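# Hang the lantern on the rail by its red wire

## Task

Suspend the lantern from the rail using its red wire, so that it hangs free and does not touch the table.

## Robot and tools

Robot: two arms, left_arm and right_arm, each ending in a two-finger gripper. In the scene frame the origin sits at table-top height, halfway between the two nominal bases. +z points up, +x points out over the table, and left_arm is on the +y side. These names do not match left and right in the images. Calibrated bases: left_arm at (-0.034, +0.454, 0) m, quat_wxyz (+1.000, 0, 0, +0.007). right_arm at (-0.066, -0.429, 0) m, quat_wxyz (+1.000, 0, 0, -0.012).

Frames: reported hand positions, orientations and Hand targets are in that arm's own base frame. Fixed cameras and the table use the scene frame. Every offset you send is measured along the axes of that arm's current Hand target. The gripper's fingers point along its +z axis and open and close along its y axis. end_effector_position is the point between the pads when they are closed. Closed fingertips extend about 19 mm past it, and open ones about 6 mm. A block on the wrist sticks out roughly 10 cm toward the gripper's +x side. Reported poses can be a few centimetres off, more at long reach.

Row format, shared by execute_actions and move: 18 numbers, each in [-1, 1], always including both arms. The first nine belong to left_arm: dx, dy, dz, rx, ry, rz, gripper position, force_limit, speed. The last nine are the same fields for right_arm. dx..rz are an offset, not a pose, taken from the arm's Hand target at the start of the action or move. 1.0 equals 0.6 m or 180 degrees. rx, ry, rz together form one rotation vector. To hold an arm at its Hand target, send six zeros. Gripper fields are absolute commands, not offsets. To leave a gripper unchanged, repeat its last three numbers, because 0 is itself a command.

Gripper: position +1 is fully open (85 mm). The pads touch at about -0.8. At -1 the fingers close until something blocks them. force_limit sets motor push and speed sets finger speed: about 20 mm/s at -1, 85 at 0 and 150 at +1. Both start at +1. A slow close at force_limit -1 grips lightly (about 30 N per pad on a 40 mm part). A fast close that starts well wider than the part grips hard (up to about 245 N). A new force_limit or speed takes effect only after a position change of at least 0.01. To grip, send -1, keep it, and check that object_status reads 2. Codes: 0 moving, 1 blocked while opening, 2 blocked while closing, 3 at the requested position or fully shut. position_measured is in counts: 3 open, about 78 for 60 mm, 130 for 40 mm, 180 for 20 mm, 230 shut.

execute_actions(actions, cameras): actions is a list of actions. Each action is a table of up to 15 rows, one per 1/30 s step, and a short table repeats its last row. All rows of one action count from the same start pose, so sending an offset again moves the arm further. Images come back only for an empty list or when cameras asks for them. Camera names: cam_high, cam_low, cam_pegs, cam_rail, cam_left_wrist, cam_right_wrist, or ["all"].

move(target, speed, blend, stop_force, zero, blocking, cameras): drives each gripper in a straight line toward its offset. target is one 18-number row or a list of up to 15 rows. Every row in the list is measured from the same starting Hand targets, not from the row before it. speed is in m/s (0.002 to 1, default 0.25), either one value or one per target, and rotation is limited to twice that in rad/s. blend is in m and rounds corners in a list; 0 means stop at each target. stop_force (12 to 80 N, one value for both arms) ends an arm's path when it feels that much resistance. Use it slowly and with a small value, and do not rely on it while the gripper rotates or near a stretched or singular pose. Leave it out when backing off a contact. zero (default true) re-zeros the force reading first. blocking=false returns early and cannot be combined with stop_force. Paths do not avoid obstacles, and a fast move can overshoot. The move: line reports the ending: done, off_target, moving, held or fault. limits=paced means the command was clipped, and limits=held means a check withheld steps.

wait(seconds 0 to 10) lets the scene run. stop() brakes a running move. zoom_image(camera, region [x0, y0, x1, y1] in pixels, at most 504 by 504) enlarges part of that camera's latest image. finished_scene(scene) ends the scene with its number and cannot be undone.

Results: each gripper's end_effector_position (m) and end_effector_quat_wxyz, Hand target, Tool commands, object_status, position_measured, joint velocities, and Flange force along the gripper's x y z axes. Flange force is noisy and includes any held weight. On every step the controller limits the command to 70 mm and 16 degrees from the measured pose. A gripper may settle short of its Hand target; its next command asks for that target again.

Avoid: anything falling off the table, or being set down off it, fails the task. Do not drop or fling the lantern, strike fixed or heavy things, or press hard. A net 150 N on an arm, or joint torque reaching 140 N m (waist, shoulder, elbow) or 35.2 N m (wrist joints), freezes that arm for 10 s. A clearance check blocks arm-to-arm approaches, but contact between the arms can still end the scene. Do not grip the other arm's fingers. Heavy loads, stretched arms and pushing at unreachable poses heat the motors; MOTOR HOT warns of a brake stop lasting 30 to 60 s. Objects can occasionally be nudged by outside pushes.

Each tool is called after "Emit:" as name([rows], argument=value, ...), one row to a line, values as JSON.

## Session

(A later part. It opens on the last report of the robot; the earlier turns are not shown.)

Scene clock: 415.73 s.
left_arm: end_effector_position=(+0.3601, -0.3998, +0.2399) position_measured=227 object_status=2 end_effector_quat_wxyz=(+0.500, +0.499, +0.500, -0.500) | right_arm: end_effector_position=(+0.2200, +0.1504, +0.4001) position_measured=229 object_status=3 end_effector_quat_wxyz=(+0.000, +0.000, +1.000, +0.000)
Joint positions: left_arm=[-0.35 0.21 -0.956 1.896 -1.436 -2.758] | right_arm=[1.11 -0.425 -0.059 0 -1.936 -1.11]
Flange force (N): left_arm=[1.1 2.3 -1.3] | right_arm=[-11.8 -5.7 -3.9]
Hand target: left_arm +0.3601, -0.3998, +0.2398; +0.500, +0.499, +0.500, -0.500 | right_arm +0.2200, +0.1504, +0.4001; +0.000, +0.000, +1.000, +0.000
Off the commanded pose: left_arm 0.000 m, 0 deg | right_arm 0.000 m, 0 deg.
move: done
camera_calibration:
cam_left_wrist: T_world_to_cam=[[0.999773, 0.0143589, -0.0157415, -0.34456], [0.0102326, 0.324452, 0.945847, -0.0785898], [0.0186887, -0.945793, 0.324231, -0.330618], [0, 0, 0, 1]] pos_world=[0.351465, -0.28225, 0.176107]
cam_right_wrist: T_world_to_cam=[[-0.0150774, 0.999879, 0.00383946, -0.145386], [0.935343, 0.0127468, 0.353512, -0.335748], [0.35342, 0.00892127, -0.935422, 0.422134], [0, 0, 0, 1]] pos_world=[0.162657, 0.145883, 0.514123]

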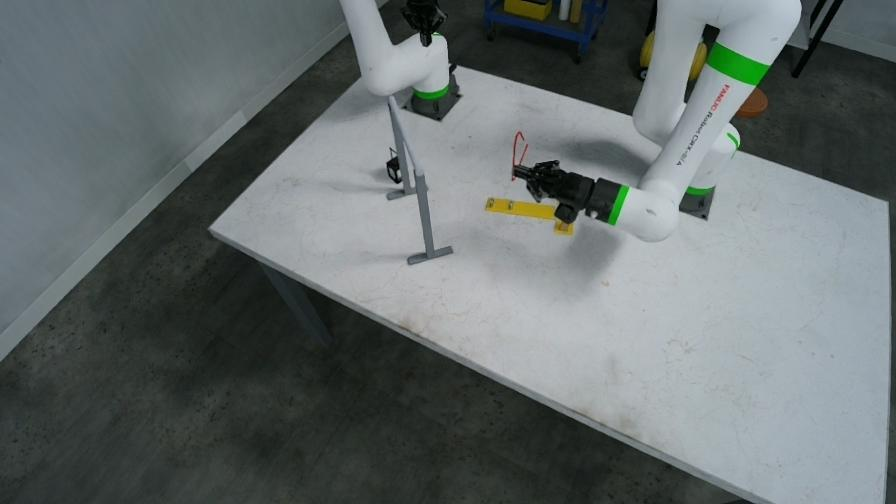

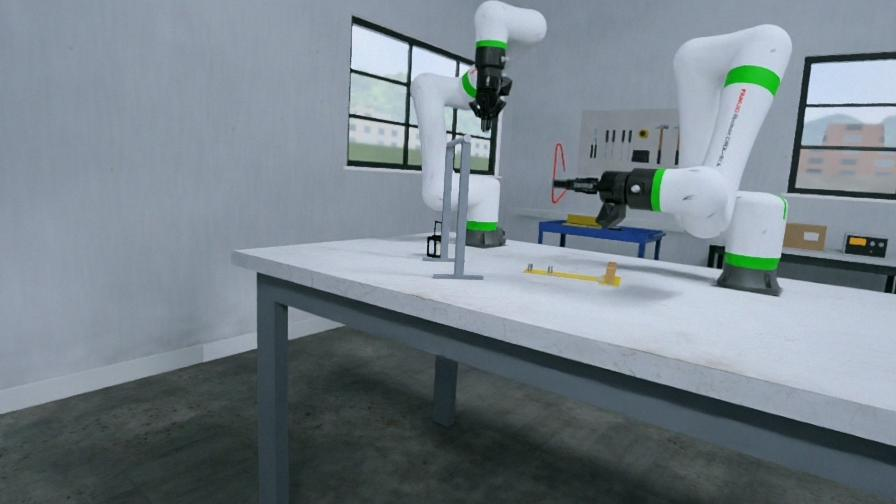

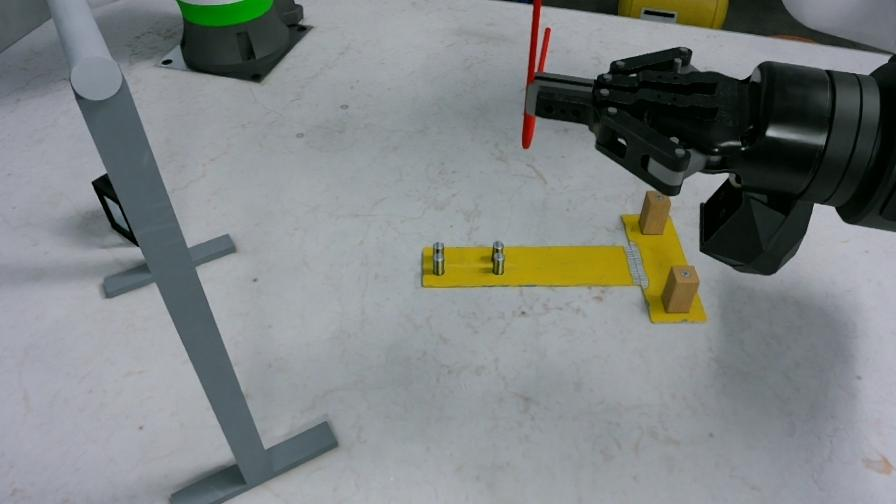

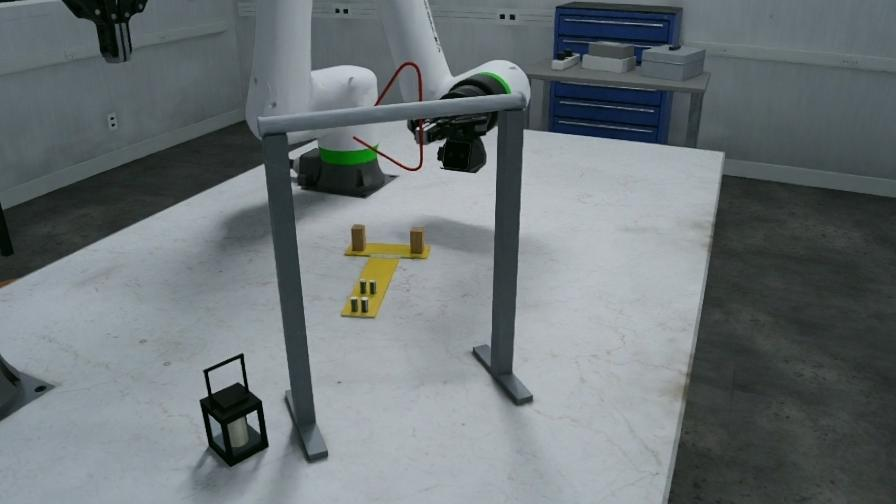

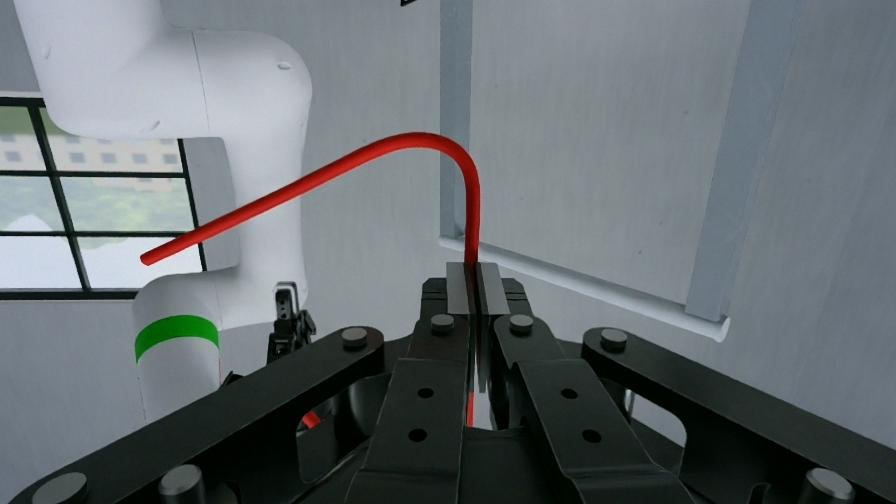

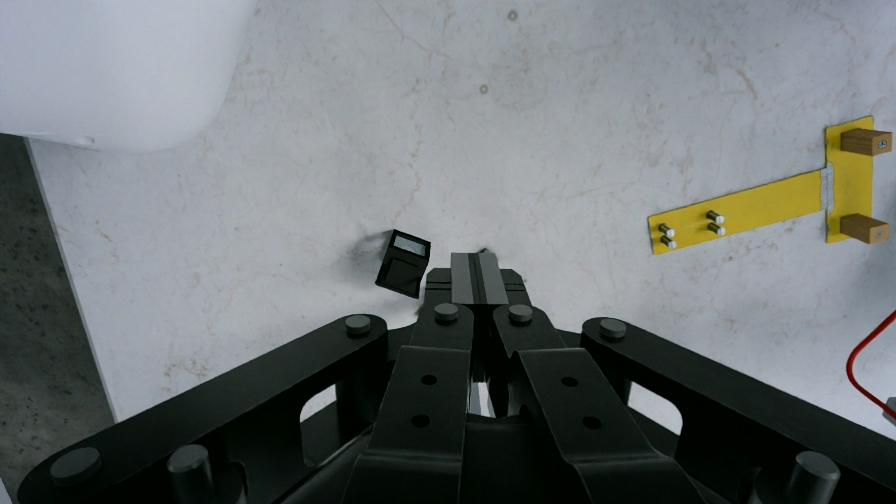

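Emit:
move(target=[0,0,0,0,0,0,-1,0.3,-1,-0.25,0.5167,-0.0833,0,0,-0.012,-0.165,0,0], speed=0.2, cameras=["cam_right_wrist","cam_rail","cam_low","cam_high"])

Scene clock: 424.00 s.
left_arm: end_effector_position=(+0.3601, -0.3998, +0.2398) position_measured=227 object_status=2 end_effector_quat_wxyz=(+0.500, +0.499, +0.500, -0.500) | right_arm: end_effector_position=(+0.3700, +0.4604, +0.4501) position_measured=150 object_status=3 end_effector_quat_wxyz=(+0.000, -0.019, +1.000, +0.000)
Joint positions: left_arm=[-0.35 0.21 -0.956 1.896 -1.436 -2.758] | right_arm=[1.116 0.537 1.088 0.001 -2.122 -1.078]
Flange force (N): left_arm=[0.6 1.6 -1.5] | right_arm=no reading
Hand target: left_arm +0.3601, -0.3998, +0.2398; +0.500, +0.499, +0.500, -0.500 | right_arm +0.3700, +0.4604, +0.4501; +0.000, -0.019, +1.000, +0.000
Off the commanded pose: left_arm 0.000 m, 0 deg | right_arm 0.000 m, 0 deg.
move: done
camera_calibration:
cam_right_wrist: T_world_to_cam=[[-0.0528389, 0.998596, 0.00381824, -0.438675], [0.934189, 0.0480791, 0.353525, -0.513582], [0.352845, 0.0222468, -0.935417, 0.407287], [0, 0, 0, 1]] pos_world=[0.312894, 0.453691, 0.564223]
Images, in order (width x height): cam_high 896x504, cam_low 896x504, cam_rail 896x504, cam_right_wrist 896x504.

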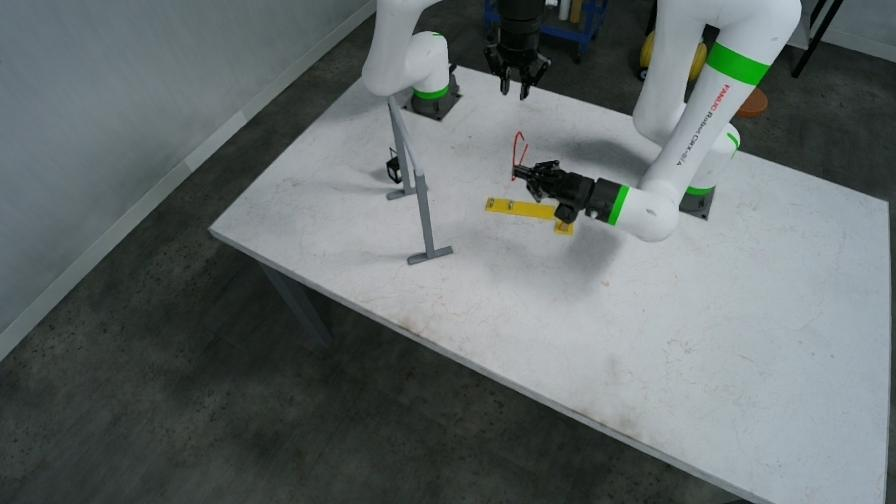

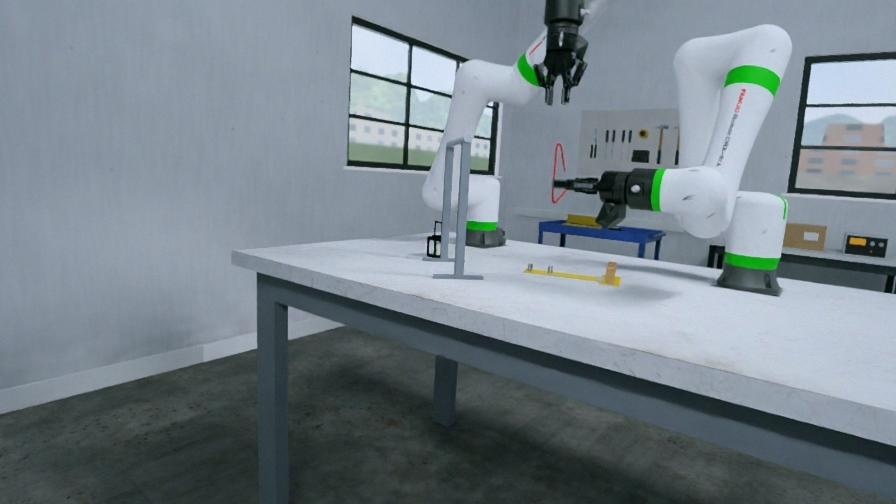

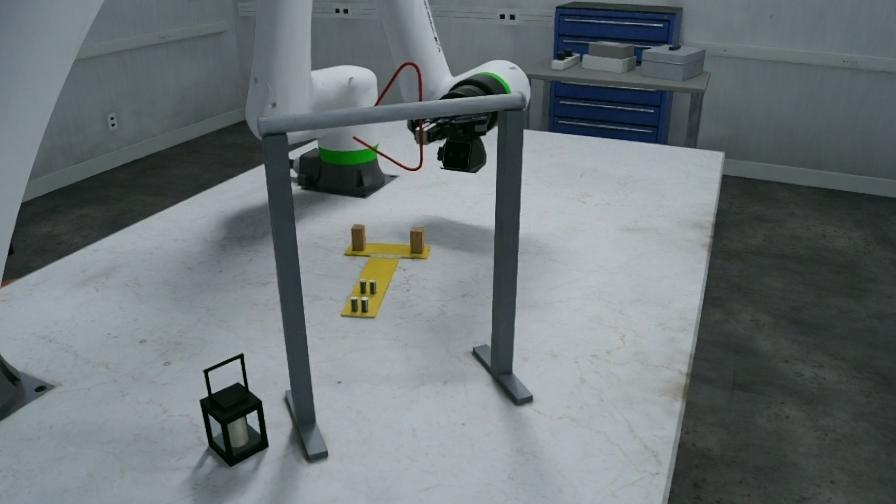

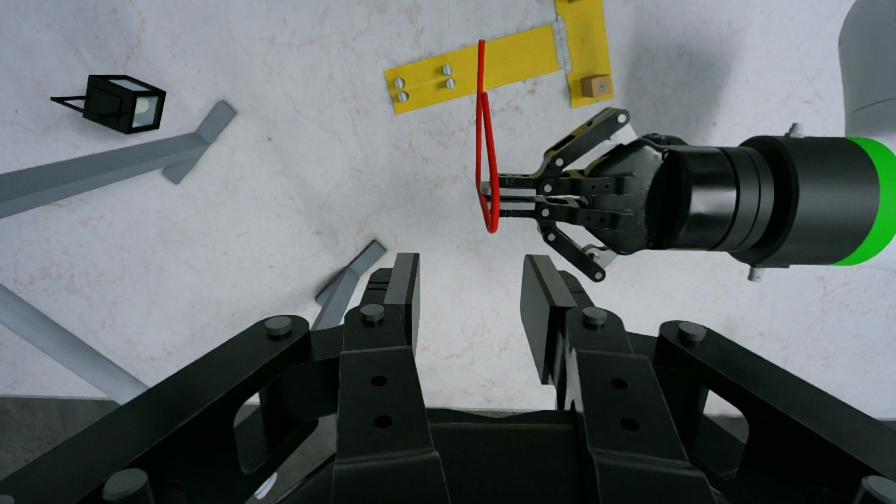

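Emit:
move(target=[0,0,0,0,0,0,-1,0.3,-1,-0.025,0.0293,0.0917,0,0,0,-0.165,0,0], speed=0.15, cameras=["cam_right_wrist","cam_rail","cam_low"])

Scene clock: 431.80 s.
left_arm: end_effector_position=(+0.3601, -0.3998, +0.2398) position_measured=227 object_status=2 end_effector_quat_wxyz=(+0.500, +0.499, +0.500, -0.500) | right_arm: end_effector_position=(+0.3844, +0.4785, +0.3952) position_measured=150 object_status=3 end_effector_quat_wxyz=(+0.000, -0.019, +1.000, +0.000)
Joint positions: left_arm=[-0.35 0.21 -0.956 1.896 -1.436 -2.758] | right_arm=[1.108 0.519 0.916 0 -1.968 -1.07]
Flange force (N): left_arm=[1.1 2.5 -1.1] | right_arm=no reading
Hand target: left_arm +0.3601, -0.3998, +0.2398; +0.500, +0.499, +0.500, -0.500 | right_arm +0.3844, +0.4785, +0.3951; +0.000, -0.019, +1.000, +0.000
Off the commanded pose: left_arm 0.000 m, 0 deg | right_arm 0.000 m, 0 deg.
move: done
camera_calibration:
cam_right_wrist: T_world_to_cam=[[-0.0527811, 0.998598, 0.00394707, -0.45587], [0.934192, 0.0479795, 0.353529, -0.508323], [0.352844, 0.022347, -0.935415, 0.350343], [0, 0, 0, 1]] pos_world=[0.327194, 0.471791, 0.509223]
Images, in order (width x height): cam_low 896x504, cam_rail 896x504, cam_right_wrist 896x504.

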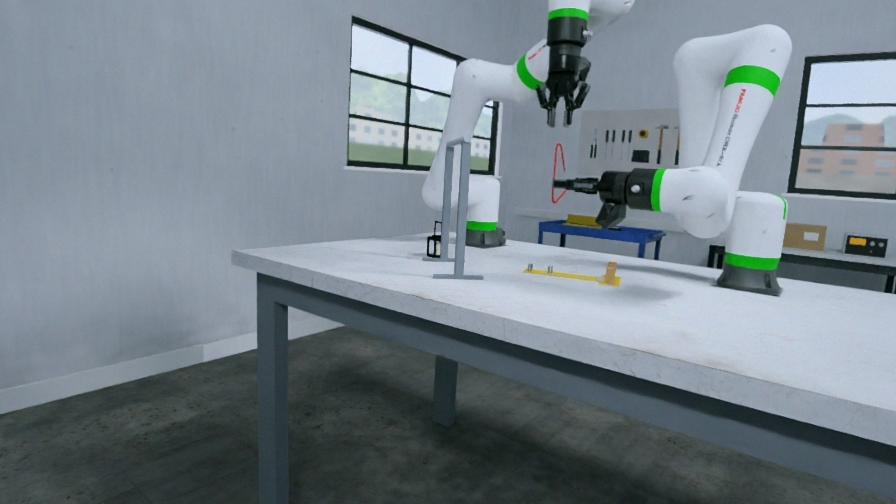

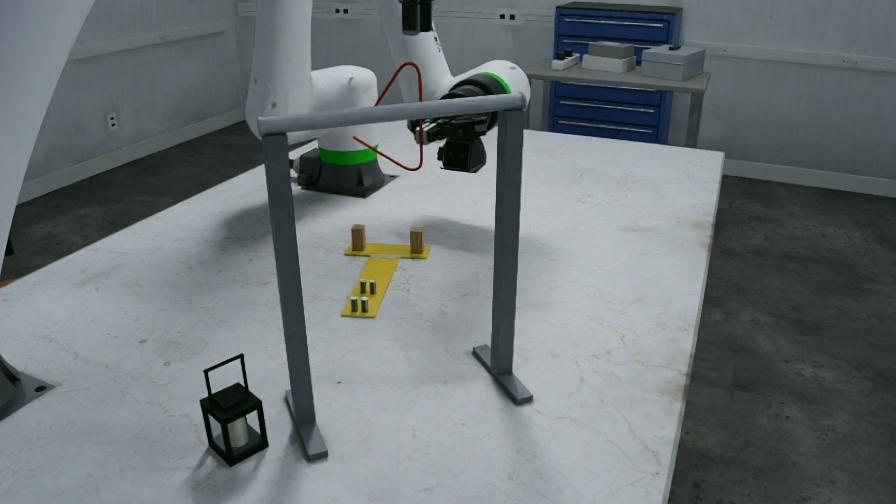

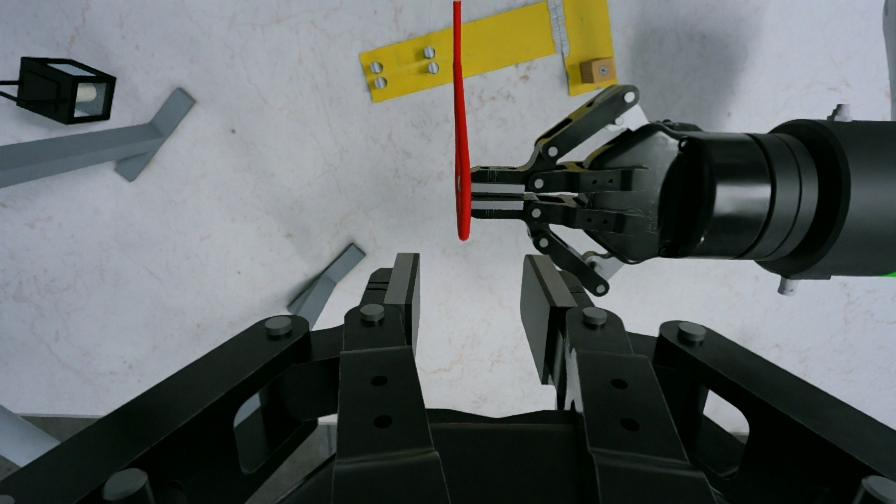

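Emit:
move(target=[0,0,0,0,0,0,-1,0.3,-1,0,0,0.0667,0,0,0,-0.4,0,0], speed=0.1, cameras=["cam_right_wrist","cam_rail","cam_low"])

Emit:
zoom_image(camera="cam_low", region=[510, 90, 650, 220])

Emit:
zoom_image(camera="cam_rail", region=[340, 0, 500, 180])

Scene clock: 442.87 s.
left_arm: end_effector_position=(+0.3601, -0.3998, +0.2398) position_measured=227 object_status=2 end_effector_quat_wxyz=(+0.500, +0.499, +0.500, -0.500) | right_arm: end_effector_position=(+0.3844, +0.4785, +0.3551) position_measured=179 object_status=3 end_effector_quat_wxyz=(+0.000, -0.019, +1.000, +0.000)
Joint positions: left_arm=[-0.35 0.21 -0.956 1.896 -1.436 -2.758] | right_arm=[1.108 0.471 0.747 0 -1.846 -1.07]
Flange force (N): left_arm=[0.8 2.8 -1.4] | right_arm=[-5.0 -1.3 -3.6]
Hand target: left_arm +0.3601, -0.3998, +0.2398; +0.500, +0.499, +0.500, -0.500 | right_arm +0.3844, +0.4785, +0.3551; +0.000, -0.019, +1.000, +0.000
Off the commanded pose: left_arm 0.000 m, 0 deg | right_arm 0.000 m, 0 deg.
move: done
camera_calibration:
cam_right_wrist: T_world_to_cam=[[-0.0527827, 0.998598, 0.00395213, -0.455708], [0.934225, 0.0479813, 0.353442, -0.494211], [0.352757, 0.0223478, -0.935448, 0.312841], [0, 0, 0, 1]] pos_world=[0.327294, 0.471791, 0.469123]
Images, in order (width x height): cam_low 896x504, cam_rail 896x504, cam_right_wrist 896x504.

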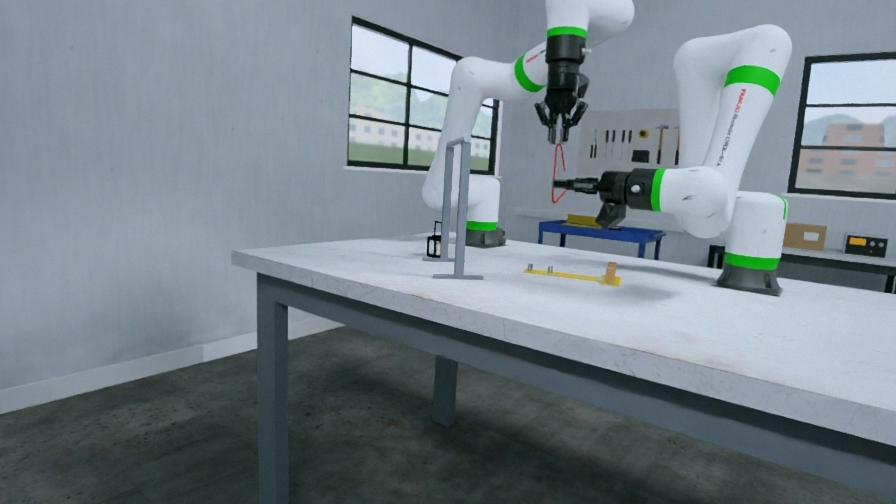

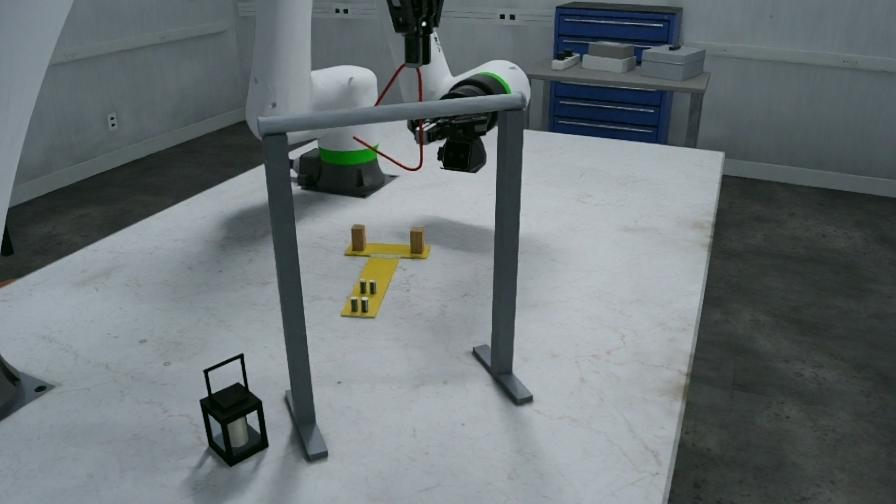

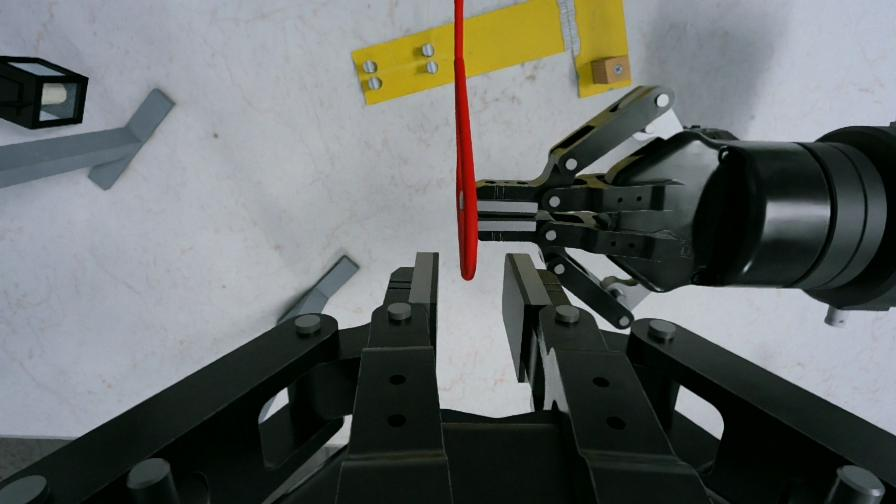

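Scaled by 3.600.

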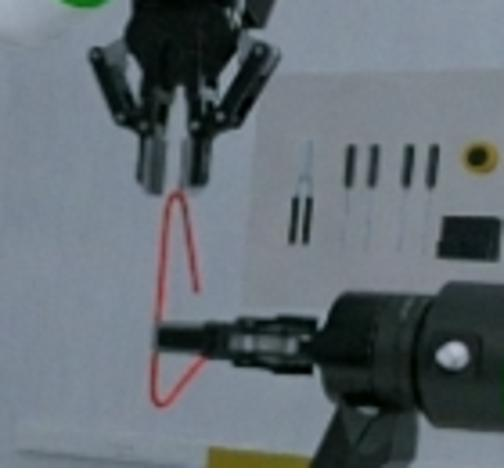

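Scaled by 2.800.

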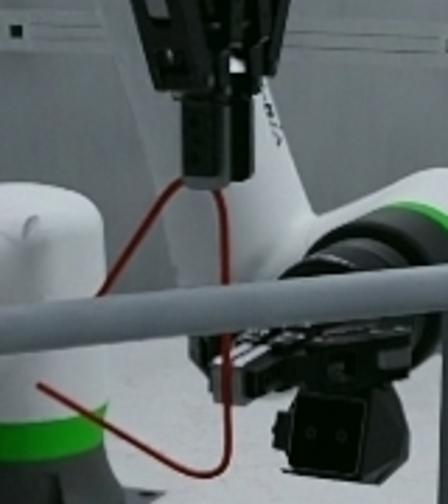

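Emit:
move(target=[0,0,0,0,0,0,-1,0.3,-1,0,-0.002,0.015,0,0,0,-0.4,0,0], speed=0.05)

Emit:
move(target=[0,0,0,0,0,0,-1,0.3,-1,0,0,0,0,0,0,-1,0.5,-1])

Emit:
wait(seconds=0.5, cameras=["cam_right_wrist","cam_rail","cam_low","cam_left_wrist"])

Emit:
zoom_image(camera="cam_rail", region=[340, 0, 500, 180])

Scene clock: 448.03 s.
left_arm: end_effector_position=(+0.3601, -0.3998, +0.2398) position_measured=227 object_status=2 end_effector_quat_wxyz=(+0.500, +0.499, +0.500, -0.500) | right_arm: end_effector_position=(+0.3845, +0.4773, +0.3461) position_measured=179 object_status=3 end_effector_quat_wxyz=(+0.000, -0.019, +1.000, +0.000)
Joint positions: left_arm=[-0.35 0.21 -0.956 1.896 -1.436 -2.758] | right_arm=[1.107 0.46 0.71 0 -1.82 -1.069]
Flange force (N): left_arm=[0.7 2.3 -1.8] | right_arm=[-5.6 -1.3 -3.7]
Hand target: left_arm +0.3601, -0.3998, +0.2398; +0.500, +0.499, +0.500, -0.500 | right_arm +0.3844, +0.4773, +0.3461; +0.000, -0.019, +1.000, +0.000
Off the commanded pose: left_arm 0.000 m, 0 deg | right_arm 0.000 m, 0 deg.
move: done

Scene clock: 449.47 s.
left_arm: end_effector_position=(+0.3601, -0.3998, +0.2398) position_measured=227 object_status=2 end_effector_quat_wxyz=(+0.500, +0.499, +0.500, -0.500) | right_arm: end_effector_position=(+0.3845, +0.4773, +0.3461) position_measured=227 object_status=0 end_effector_quat_wxyz=(+0.000, -0.019, +1.000, +0.000)
Joint positions: left_arm=[-0.35 0.21 -0.956 1.896 -1.436 -2.758] | right_arm=[1.107 0.46 0.71 0 -1.82 -1.069]
Flange force (N): left_arm=[1.9 1.6 -1.3] | right_arm=[-5.2 -1.7 -4.9]
Hand target: left_arm +0.3601, -0.3998, +0.2398; +0.500, +0.499, +0.500, -0.500 | right_arm +0.3844, +0.4773, +0.3461; +0.000, -0.019, +1.000, +0.000
Off the commanded pose: left_arm 0.000 m, 0 deg | right_arm 0.000 m, 0 deg.
move: done

Scene clock: 449.97 s.
left_arm: end_effector_position=(+0.3601, -0.3998, +0.2398) position_measured=227 object_status=2 end_effector_quat_wxyz=(+0.500, +0.499, +0.500, -0.500) | right_arm: end_effector_position=(+0.3844, +0.4773, +0.3461) position_measured=227 object_status=2 end_effector_quat_wxyz=(+0.000, -0.019, +1.000, +0.000)
Joint positions: left_arm=[-0.35 0.21 -0.956 1.896 -1.436 -2.758] | right_arm=[1.107 0.46 0.71 0 -1.82 -1.069]
Flange force (N): left_arm=[2.2 2.5 -1.1] | right_arm=[-5.6 -1.2 -5.5]
Hand target: left_arm +0.3601, -0.3998, +0.2398; +0.500, +0.499, +0.500, -0.500 | right_arm +0.3844, +0.4773, +0.3461; +0.000, -0.019, +1.000, +0.000
Tool commands: left_gripper/position=-1.0 left_gripper/force_limit=+0.3 left_gripper/speed=-1.0 right_gripper/position=-1.0 right_gripper/force_limit=+0.5 right_gripper/speed=-1.0
Off the commanded pose: left_arm 0.000 m, 0 deg | right_arm 0.000 m, 0 deg.
wait: 0.50 s; at rest by 0.17 s
camera_calibration:
cam_left_wrist: T_world_to_cam=[[0.999773, 0.0143589, -0.0157415, -0.34456], [0.0102326, 0.324452, 0.945847, -0.0785898], [0.0186887, -0.945793, 0.324231, -0.330618], [0, 0, 0, 1]] pos_world=[0.351465, -0.28225, 0.176107]
cam_right_wrist: T_world_to_cam=[[-0.0527457, 0.998601, 0.00385373, -0.454442], [0.934194, 0.0479794, 0.353525, -0.490999], [0.352845, 0.022247, -0.935417, 0.304453], [0, 0, 0, 1]] pos_world=[0.327294, 0.470591, 0.460123]
Images, in order (width x height): cam_low 896x504, cam_rail 896x504, cam_left_wrist 896x504, cam_right_wrist 896x504.

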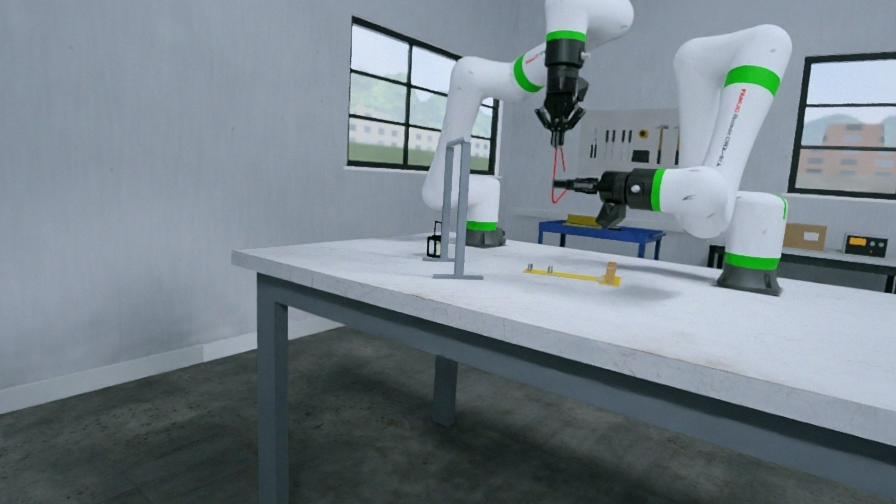

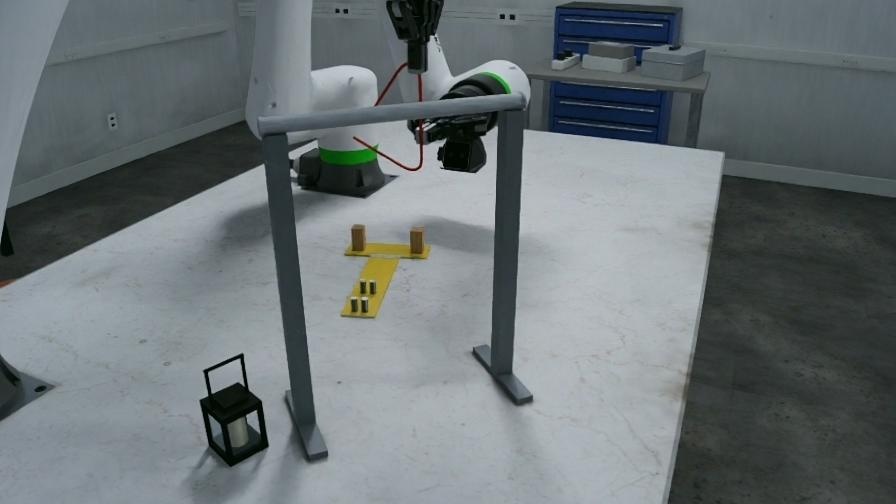

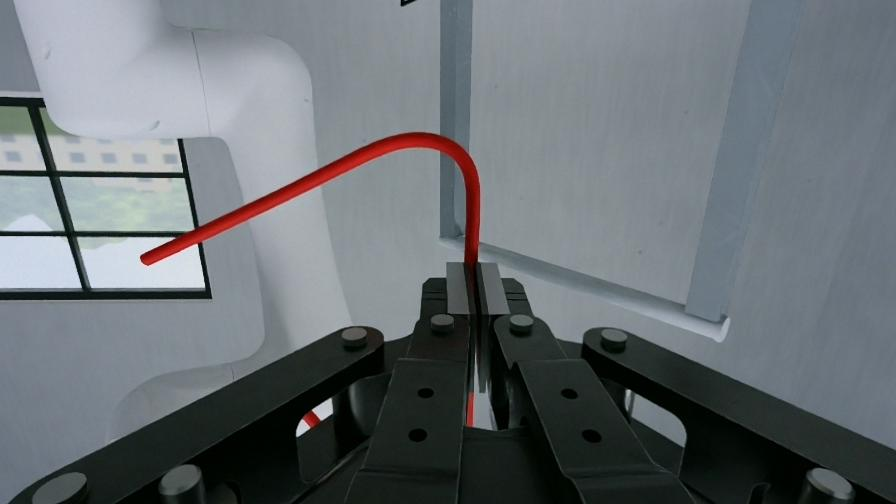

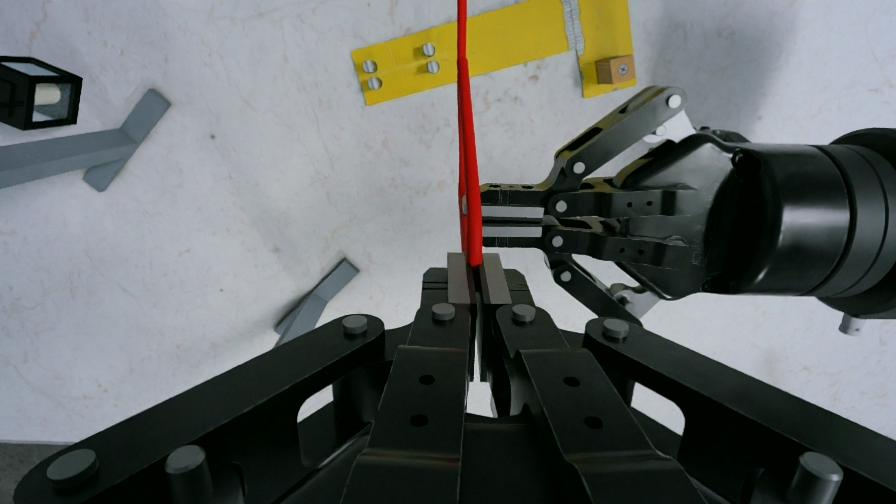

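Scaled by 2.800.

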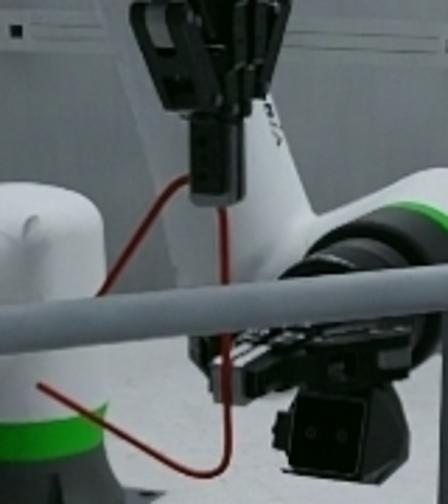

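Emit:
move(target=[0,0,0,0,0,0,-0.4,0.3,-1,0,0,0,0,0,0,-1,0.5,-1])

Emit:
move(target=[0,0,-0.13,0,0,0,-0.4,0.3,-1,0,0,0,0,0,0,-1,0.5,-1], speed=0.08, cameras=["cam_right_wrist","cam_rail","cam_left_wrist"])

Emit:
zoom_image(camera="cam_rail", region=[340, 0, 500, 180])

Scene clock: 455.80 s.
left_arm: end_effector_position=(+0.3601, -0.3998, +0.2398) position_measured=179 object_status=0 end_effector_quat_wxyz=(+0.500, +0.499, +0.500, -0.500) | right_arm: end_effector_position=(+0.3844, +0.4773, +0.3461) position_measured=227 object_status=2 end_effector_quat_wxyz=(+0.000, -0.019, +1.000, +0.000)
Joint positions: left_arm=[-0.35 0.21 -0.956 1.896 -1.436 -2.758] | right_arm=[1.107 0.46 0.71 0 -1.82 -1.069]
Flange force (N): left_arm=[0.2 2.0 -1.5] | right_arm=[-5.6 -1.5 -3.5]
Hand target: left_arm +0.3601, -0.3998, +0.2398; +0.500, +0.499, +0.500, -0.500 | right_arm +0.3844, +0.4773, +0.3461; +0.000, -0.019, +1.000, +0.000
Off the commanded pose: left_arm 0.000 m, 0 deg | right_arm 0.000 m, 0 deg.
move: done

Scene clock: 457.13 s.
left_arm: end_effector_position=(+0.3599, -0.3218, +0.2397) position_measured=179 object_status=3 end_effector_quat_wxyz=(+0.500, +0.499, +0.500, -0.501) | right_arm: end_effector_position=(+0.3844, +0.4773, +0.3461) position_measured=227 object_status=2 end_effector_quat_wxyz=(+0.000, -0.019, +1.000, +0.000)
Joint positions: left_arm=[-0.04 0.188 -0.994 1.608 -1.557 -2.752] | right_arm=[1.107 0.46 0.71 0 -1.82 -1.069]
Flange force (N): left_arm=[0.9 4.0 -1.5] | right_arm=[-5.4 -1.3 -3.5]
Hand target: left_arm +0.3600, -0.3218, +0.2397; +0.500, +0.499, +0.500, -0.500 | right_arm +0.3844, +0.4773, +0.3461; +0.000, -0.019, +1.000, +0.000
Off the commanded pose: left_arm 0.000 m, 0 deg | right_arm 0.000 m, 0 deg.
move: done
camera_calibration:
cam_left_wrist: T_world_to_cam=[[0.999769, 0.0143841, -0.0159636, -0.345536], [0.0104345, 0.324454, 0.945844, -0.103745], [0.0187846, -0.945792, 0.324229, -0.256907], [0, 0, 0, 1]] pos_world=[0.351365, -0.204351, 0.175907]
cam_right_wrist: T_world_to_cam=[[-0.0527457, 0.998601, 0.00385373, -0.454442], [0.934194, 0.0479794, 0.353525, -0.490999], [0.352845, 0.022247, -0.935417, 0.304453], [0, 0, 0, 1]] pos_world=[0.327294, 0.470591, 0.460123]
Images, in order (width x height): cam_rail 896x504, cam_left_wrist 896x504, cam_right_wrist 896x504.

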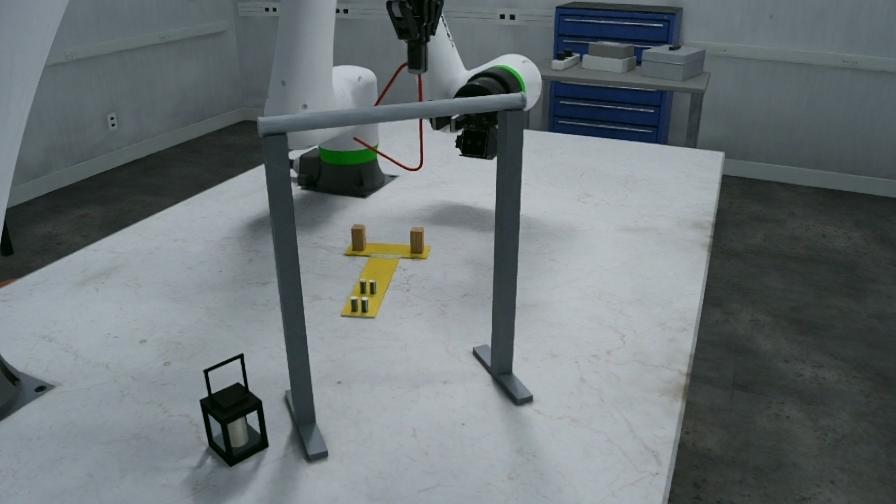

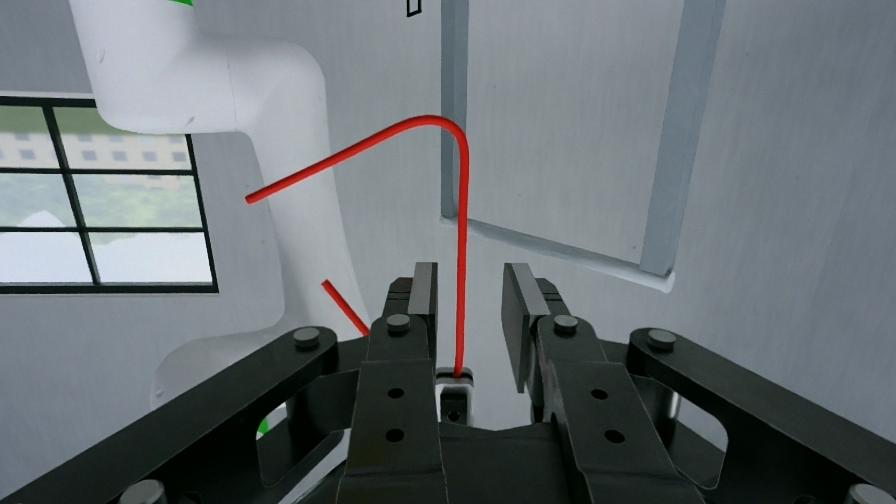

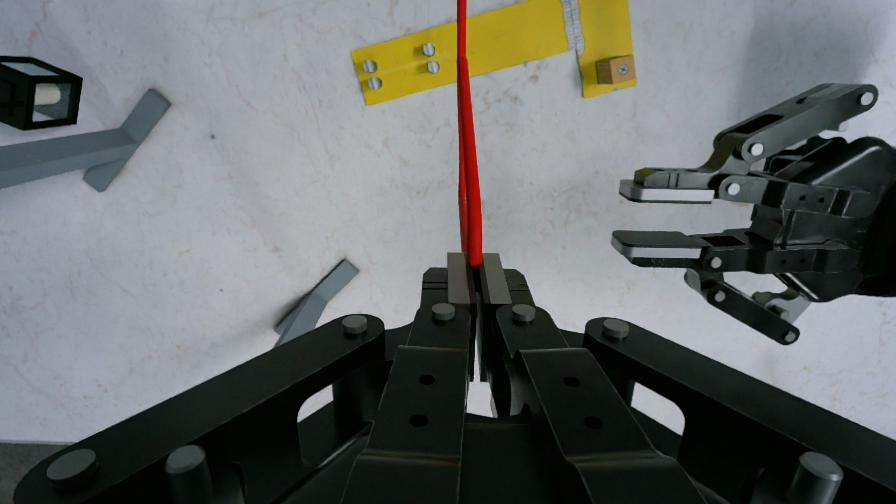

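Scaled by 2.800.

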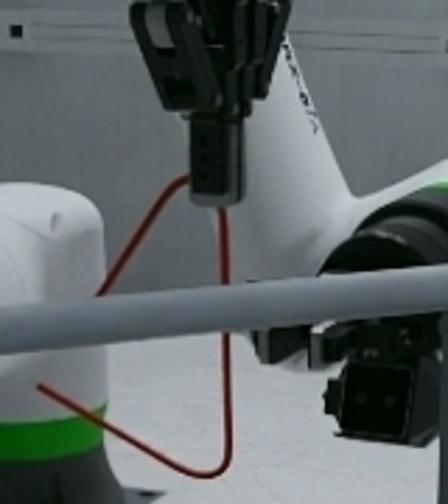

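Emit:
move([
  [0,0,0,0,0,0,-0.4,0.3,-1,0.3028,-0.2274,-0.0398,0,0,-0.441,-1,0.5,-1],
  [0,0,0,0,0,0,-0.4,0.3,-1,0.2238,-0.5622,0.0102,0,0,-0.882,-1,0.5,-1],
], speed=0.3, blend=[0.05,0], cameras=["all"])

Scene clock: 475.60 s.
left_arm: end_effector_position=(+0.3601, -0.3218, +0.2397) position_measured=179 object_status=3 end_effector_quat_wxyz=(+0.500, +0.499, +0.500, -0.500) | right_arm: end_effector_position=(+0.2630, +0.1352, +0.3399) position_measured=227 object_status=2 end_effector_quat_wxyz=(+0.000, +0.986, -0.166, +0.000)
Joint positions: left_arm=[-0.04 0.188 -0.993 1.608 -1.557 -2.752] | right_arm=[0.931 -0.389 -0.183 0 -1.776 1.878]
Flange force (N): left_arm=[0.5 1.7 -2.4] | right_arm=[9.4 4.4 -2.5]
Hand target: left_arm +0.3600, -0.3218, +0.2397; +0.500, +0.499, +0.500, -0.500 | right_arm +0.2629, +0.1352, +0.3399; +0.000, +0.986, -0.166, +0.000
Off the commanded pose: left_arm 0.000 m, 0 deg | right_arm 0.000 m, 0 deg.
move: done
camera_calibration:
cam_left_wrist: T_world_to_cam=[[0.999773, 0.0143589, -0.0157415, -0.345682], [0.0102326, 0.324452, 0.945847, -0.103803], [0.0186887, -0.945793, 0.324231, -0.256814], [0, 0, 0, 1]] pos_world=[0.351465, -0.20425, 0.176007]
cam_right_wrist: T_world_to_cam=[[-0.312563, -0.949891, 0.00345452, 0.21275], [-0.888559, 0.293664, 0.352454, 0.087511], [-0.335807, 0.107095, -0.935823, 0.518897], [0, 0, 0, 1]] pos_world=[0.318506, 0.120819, 0.454018]

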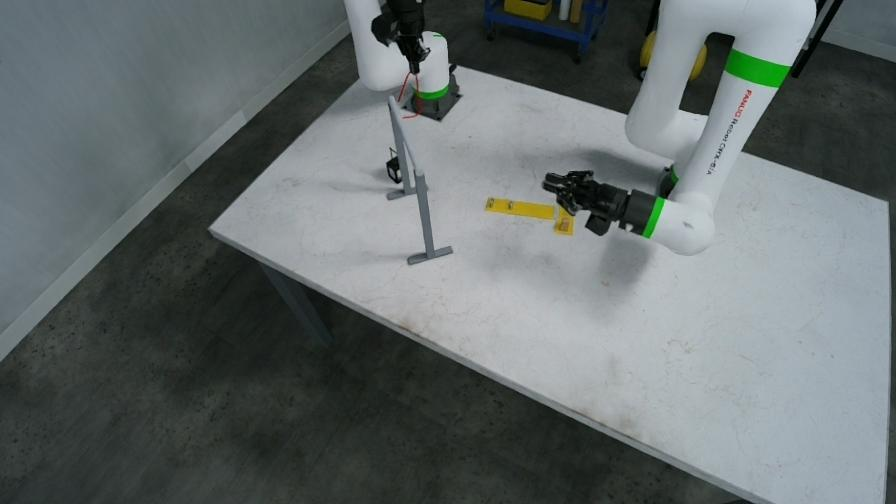

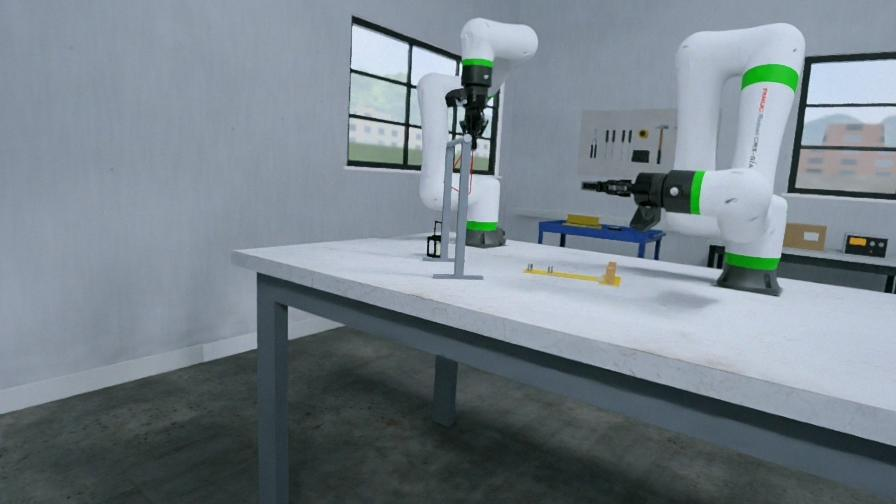

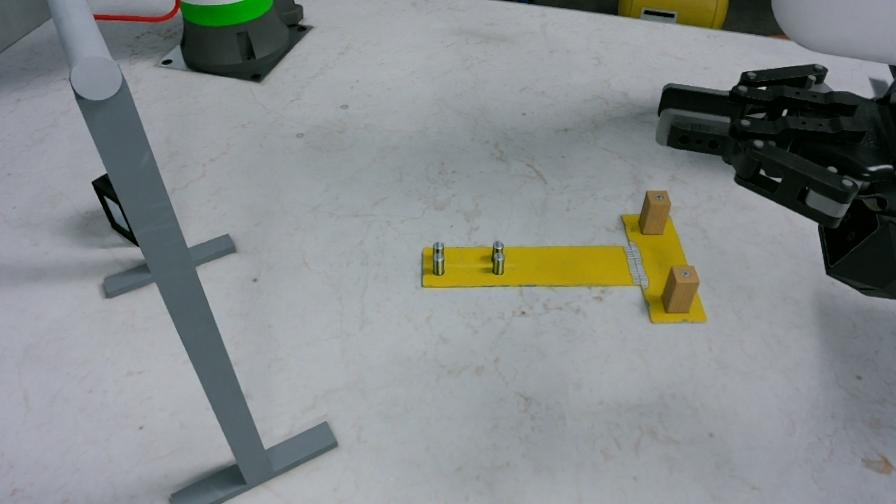

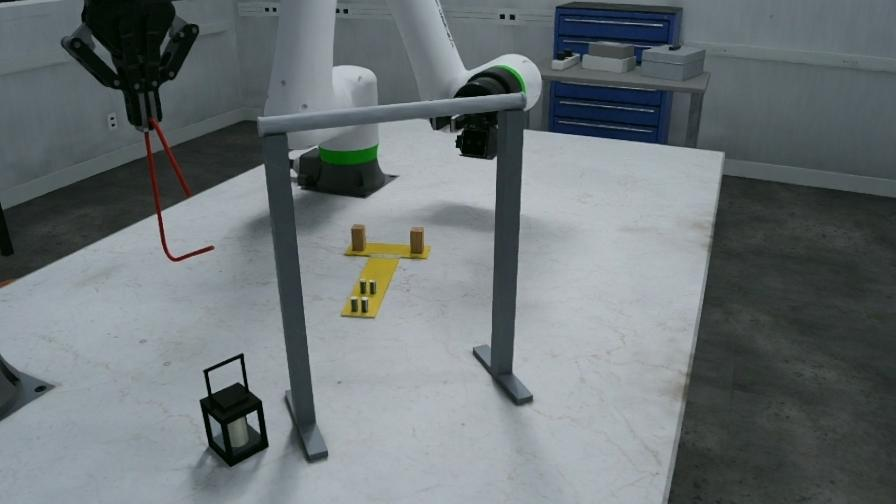

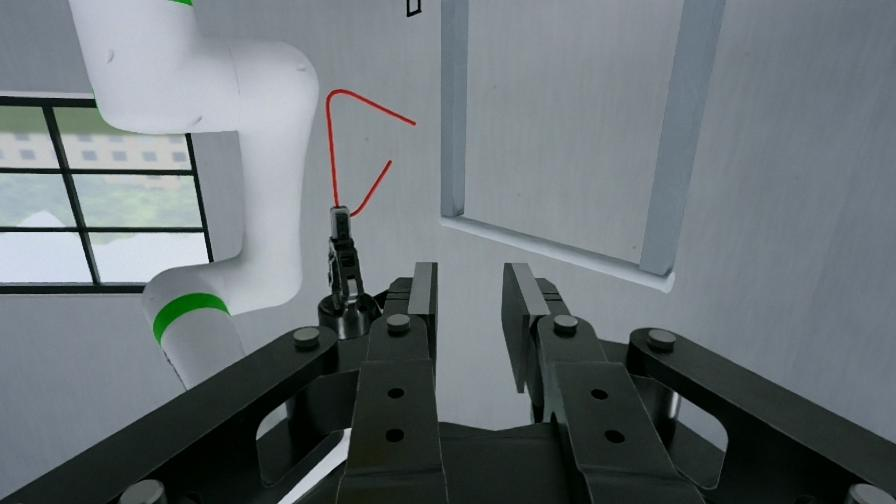

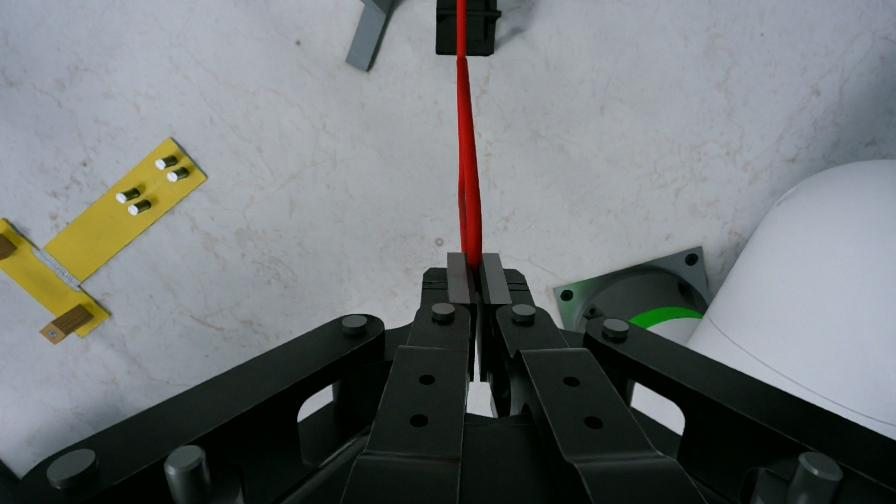

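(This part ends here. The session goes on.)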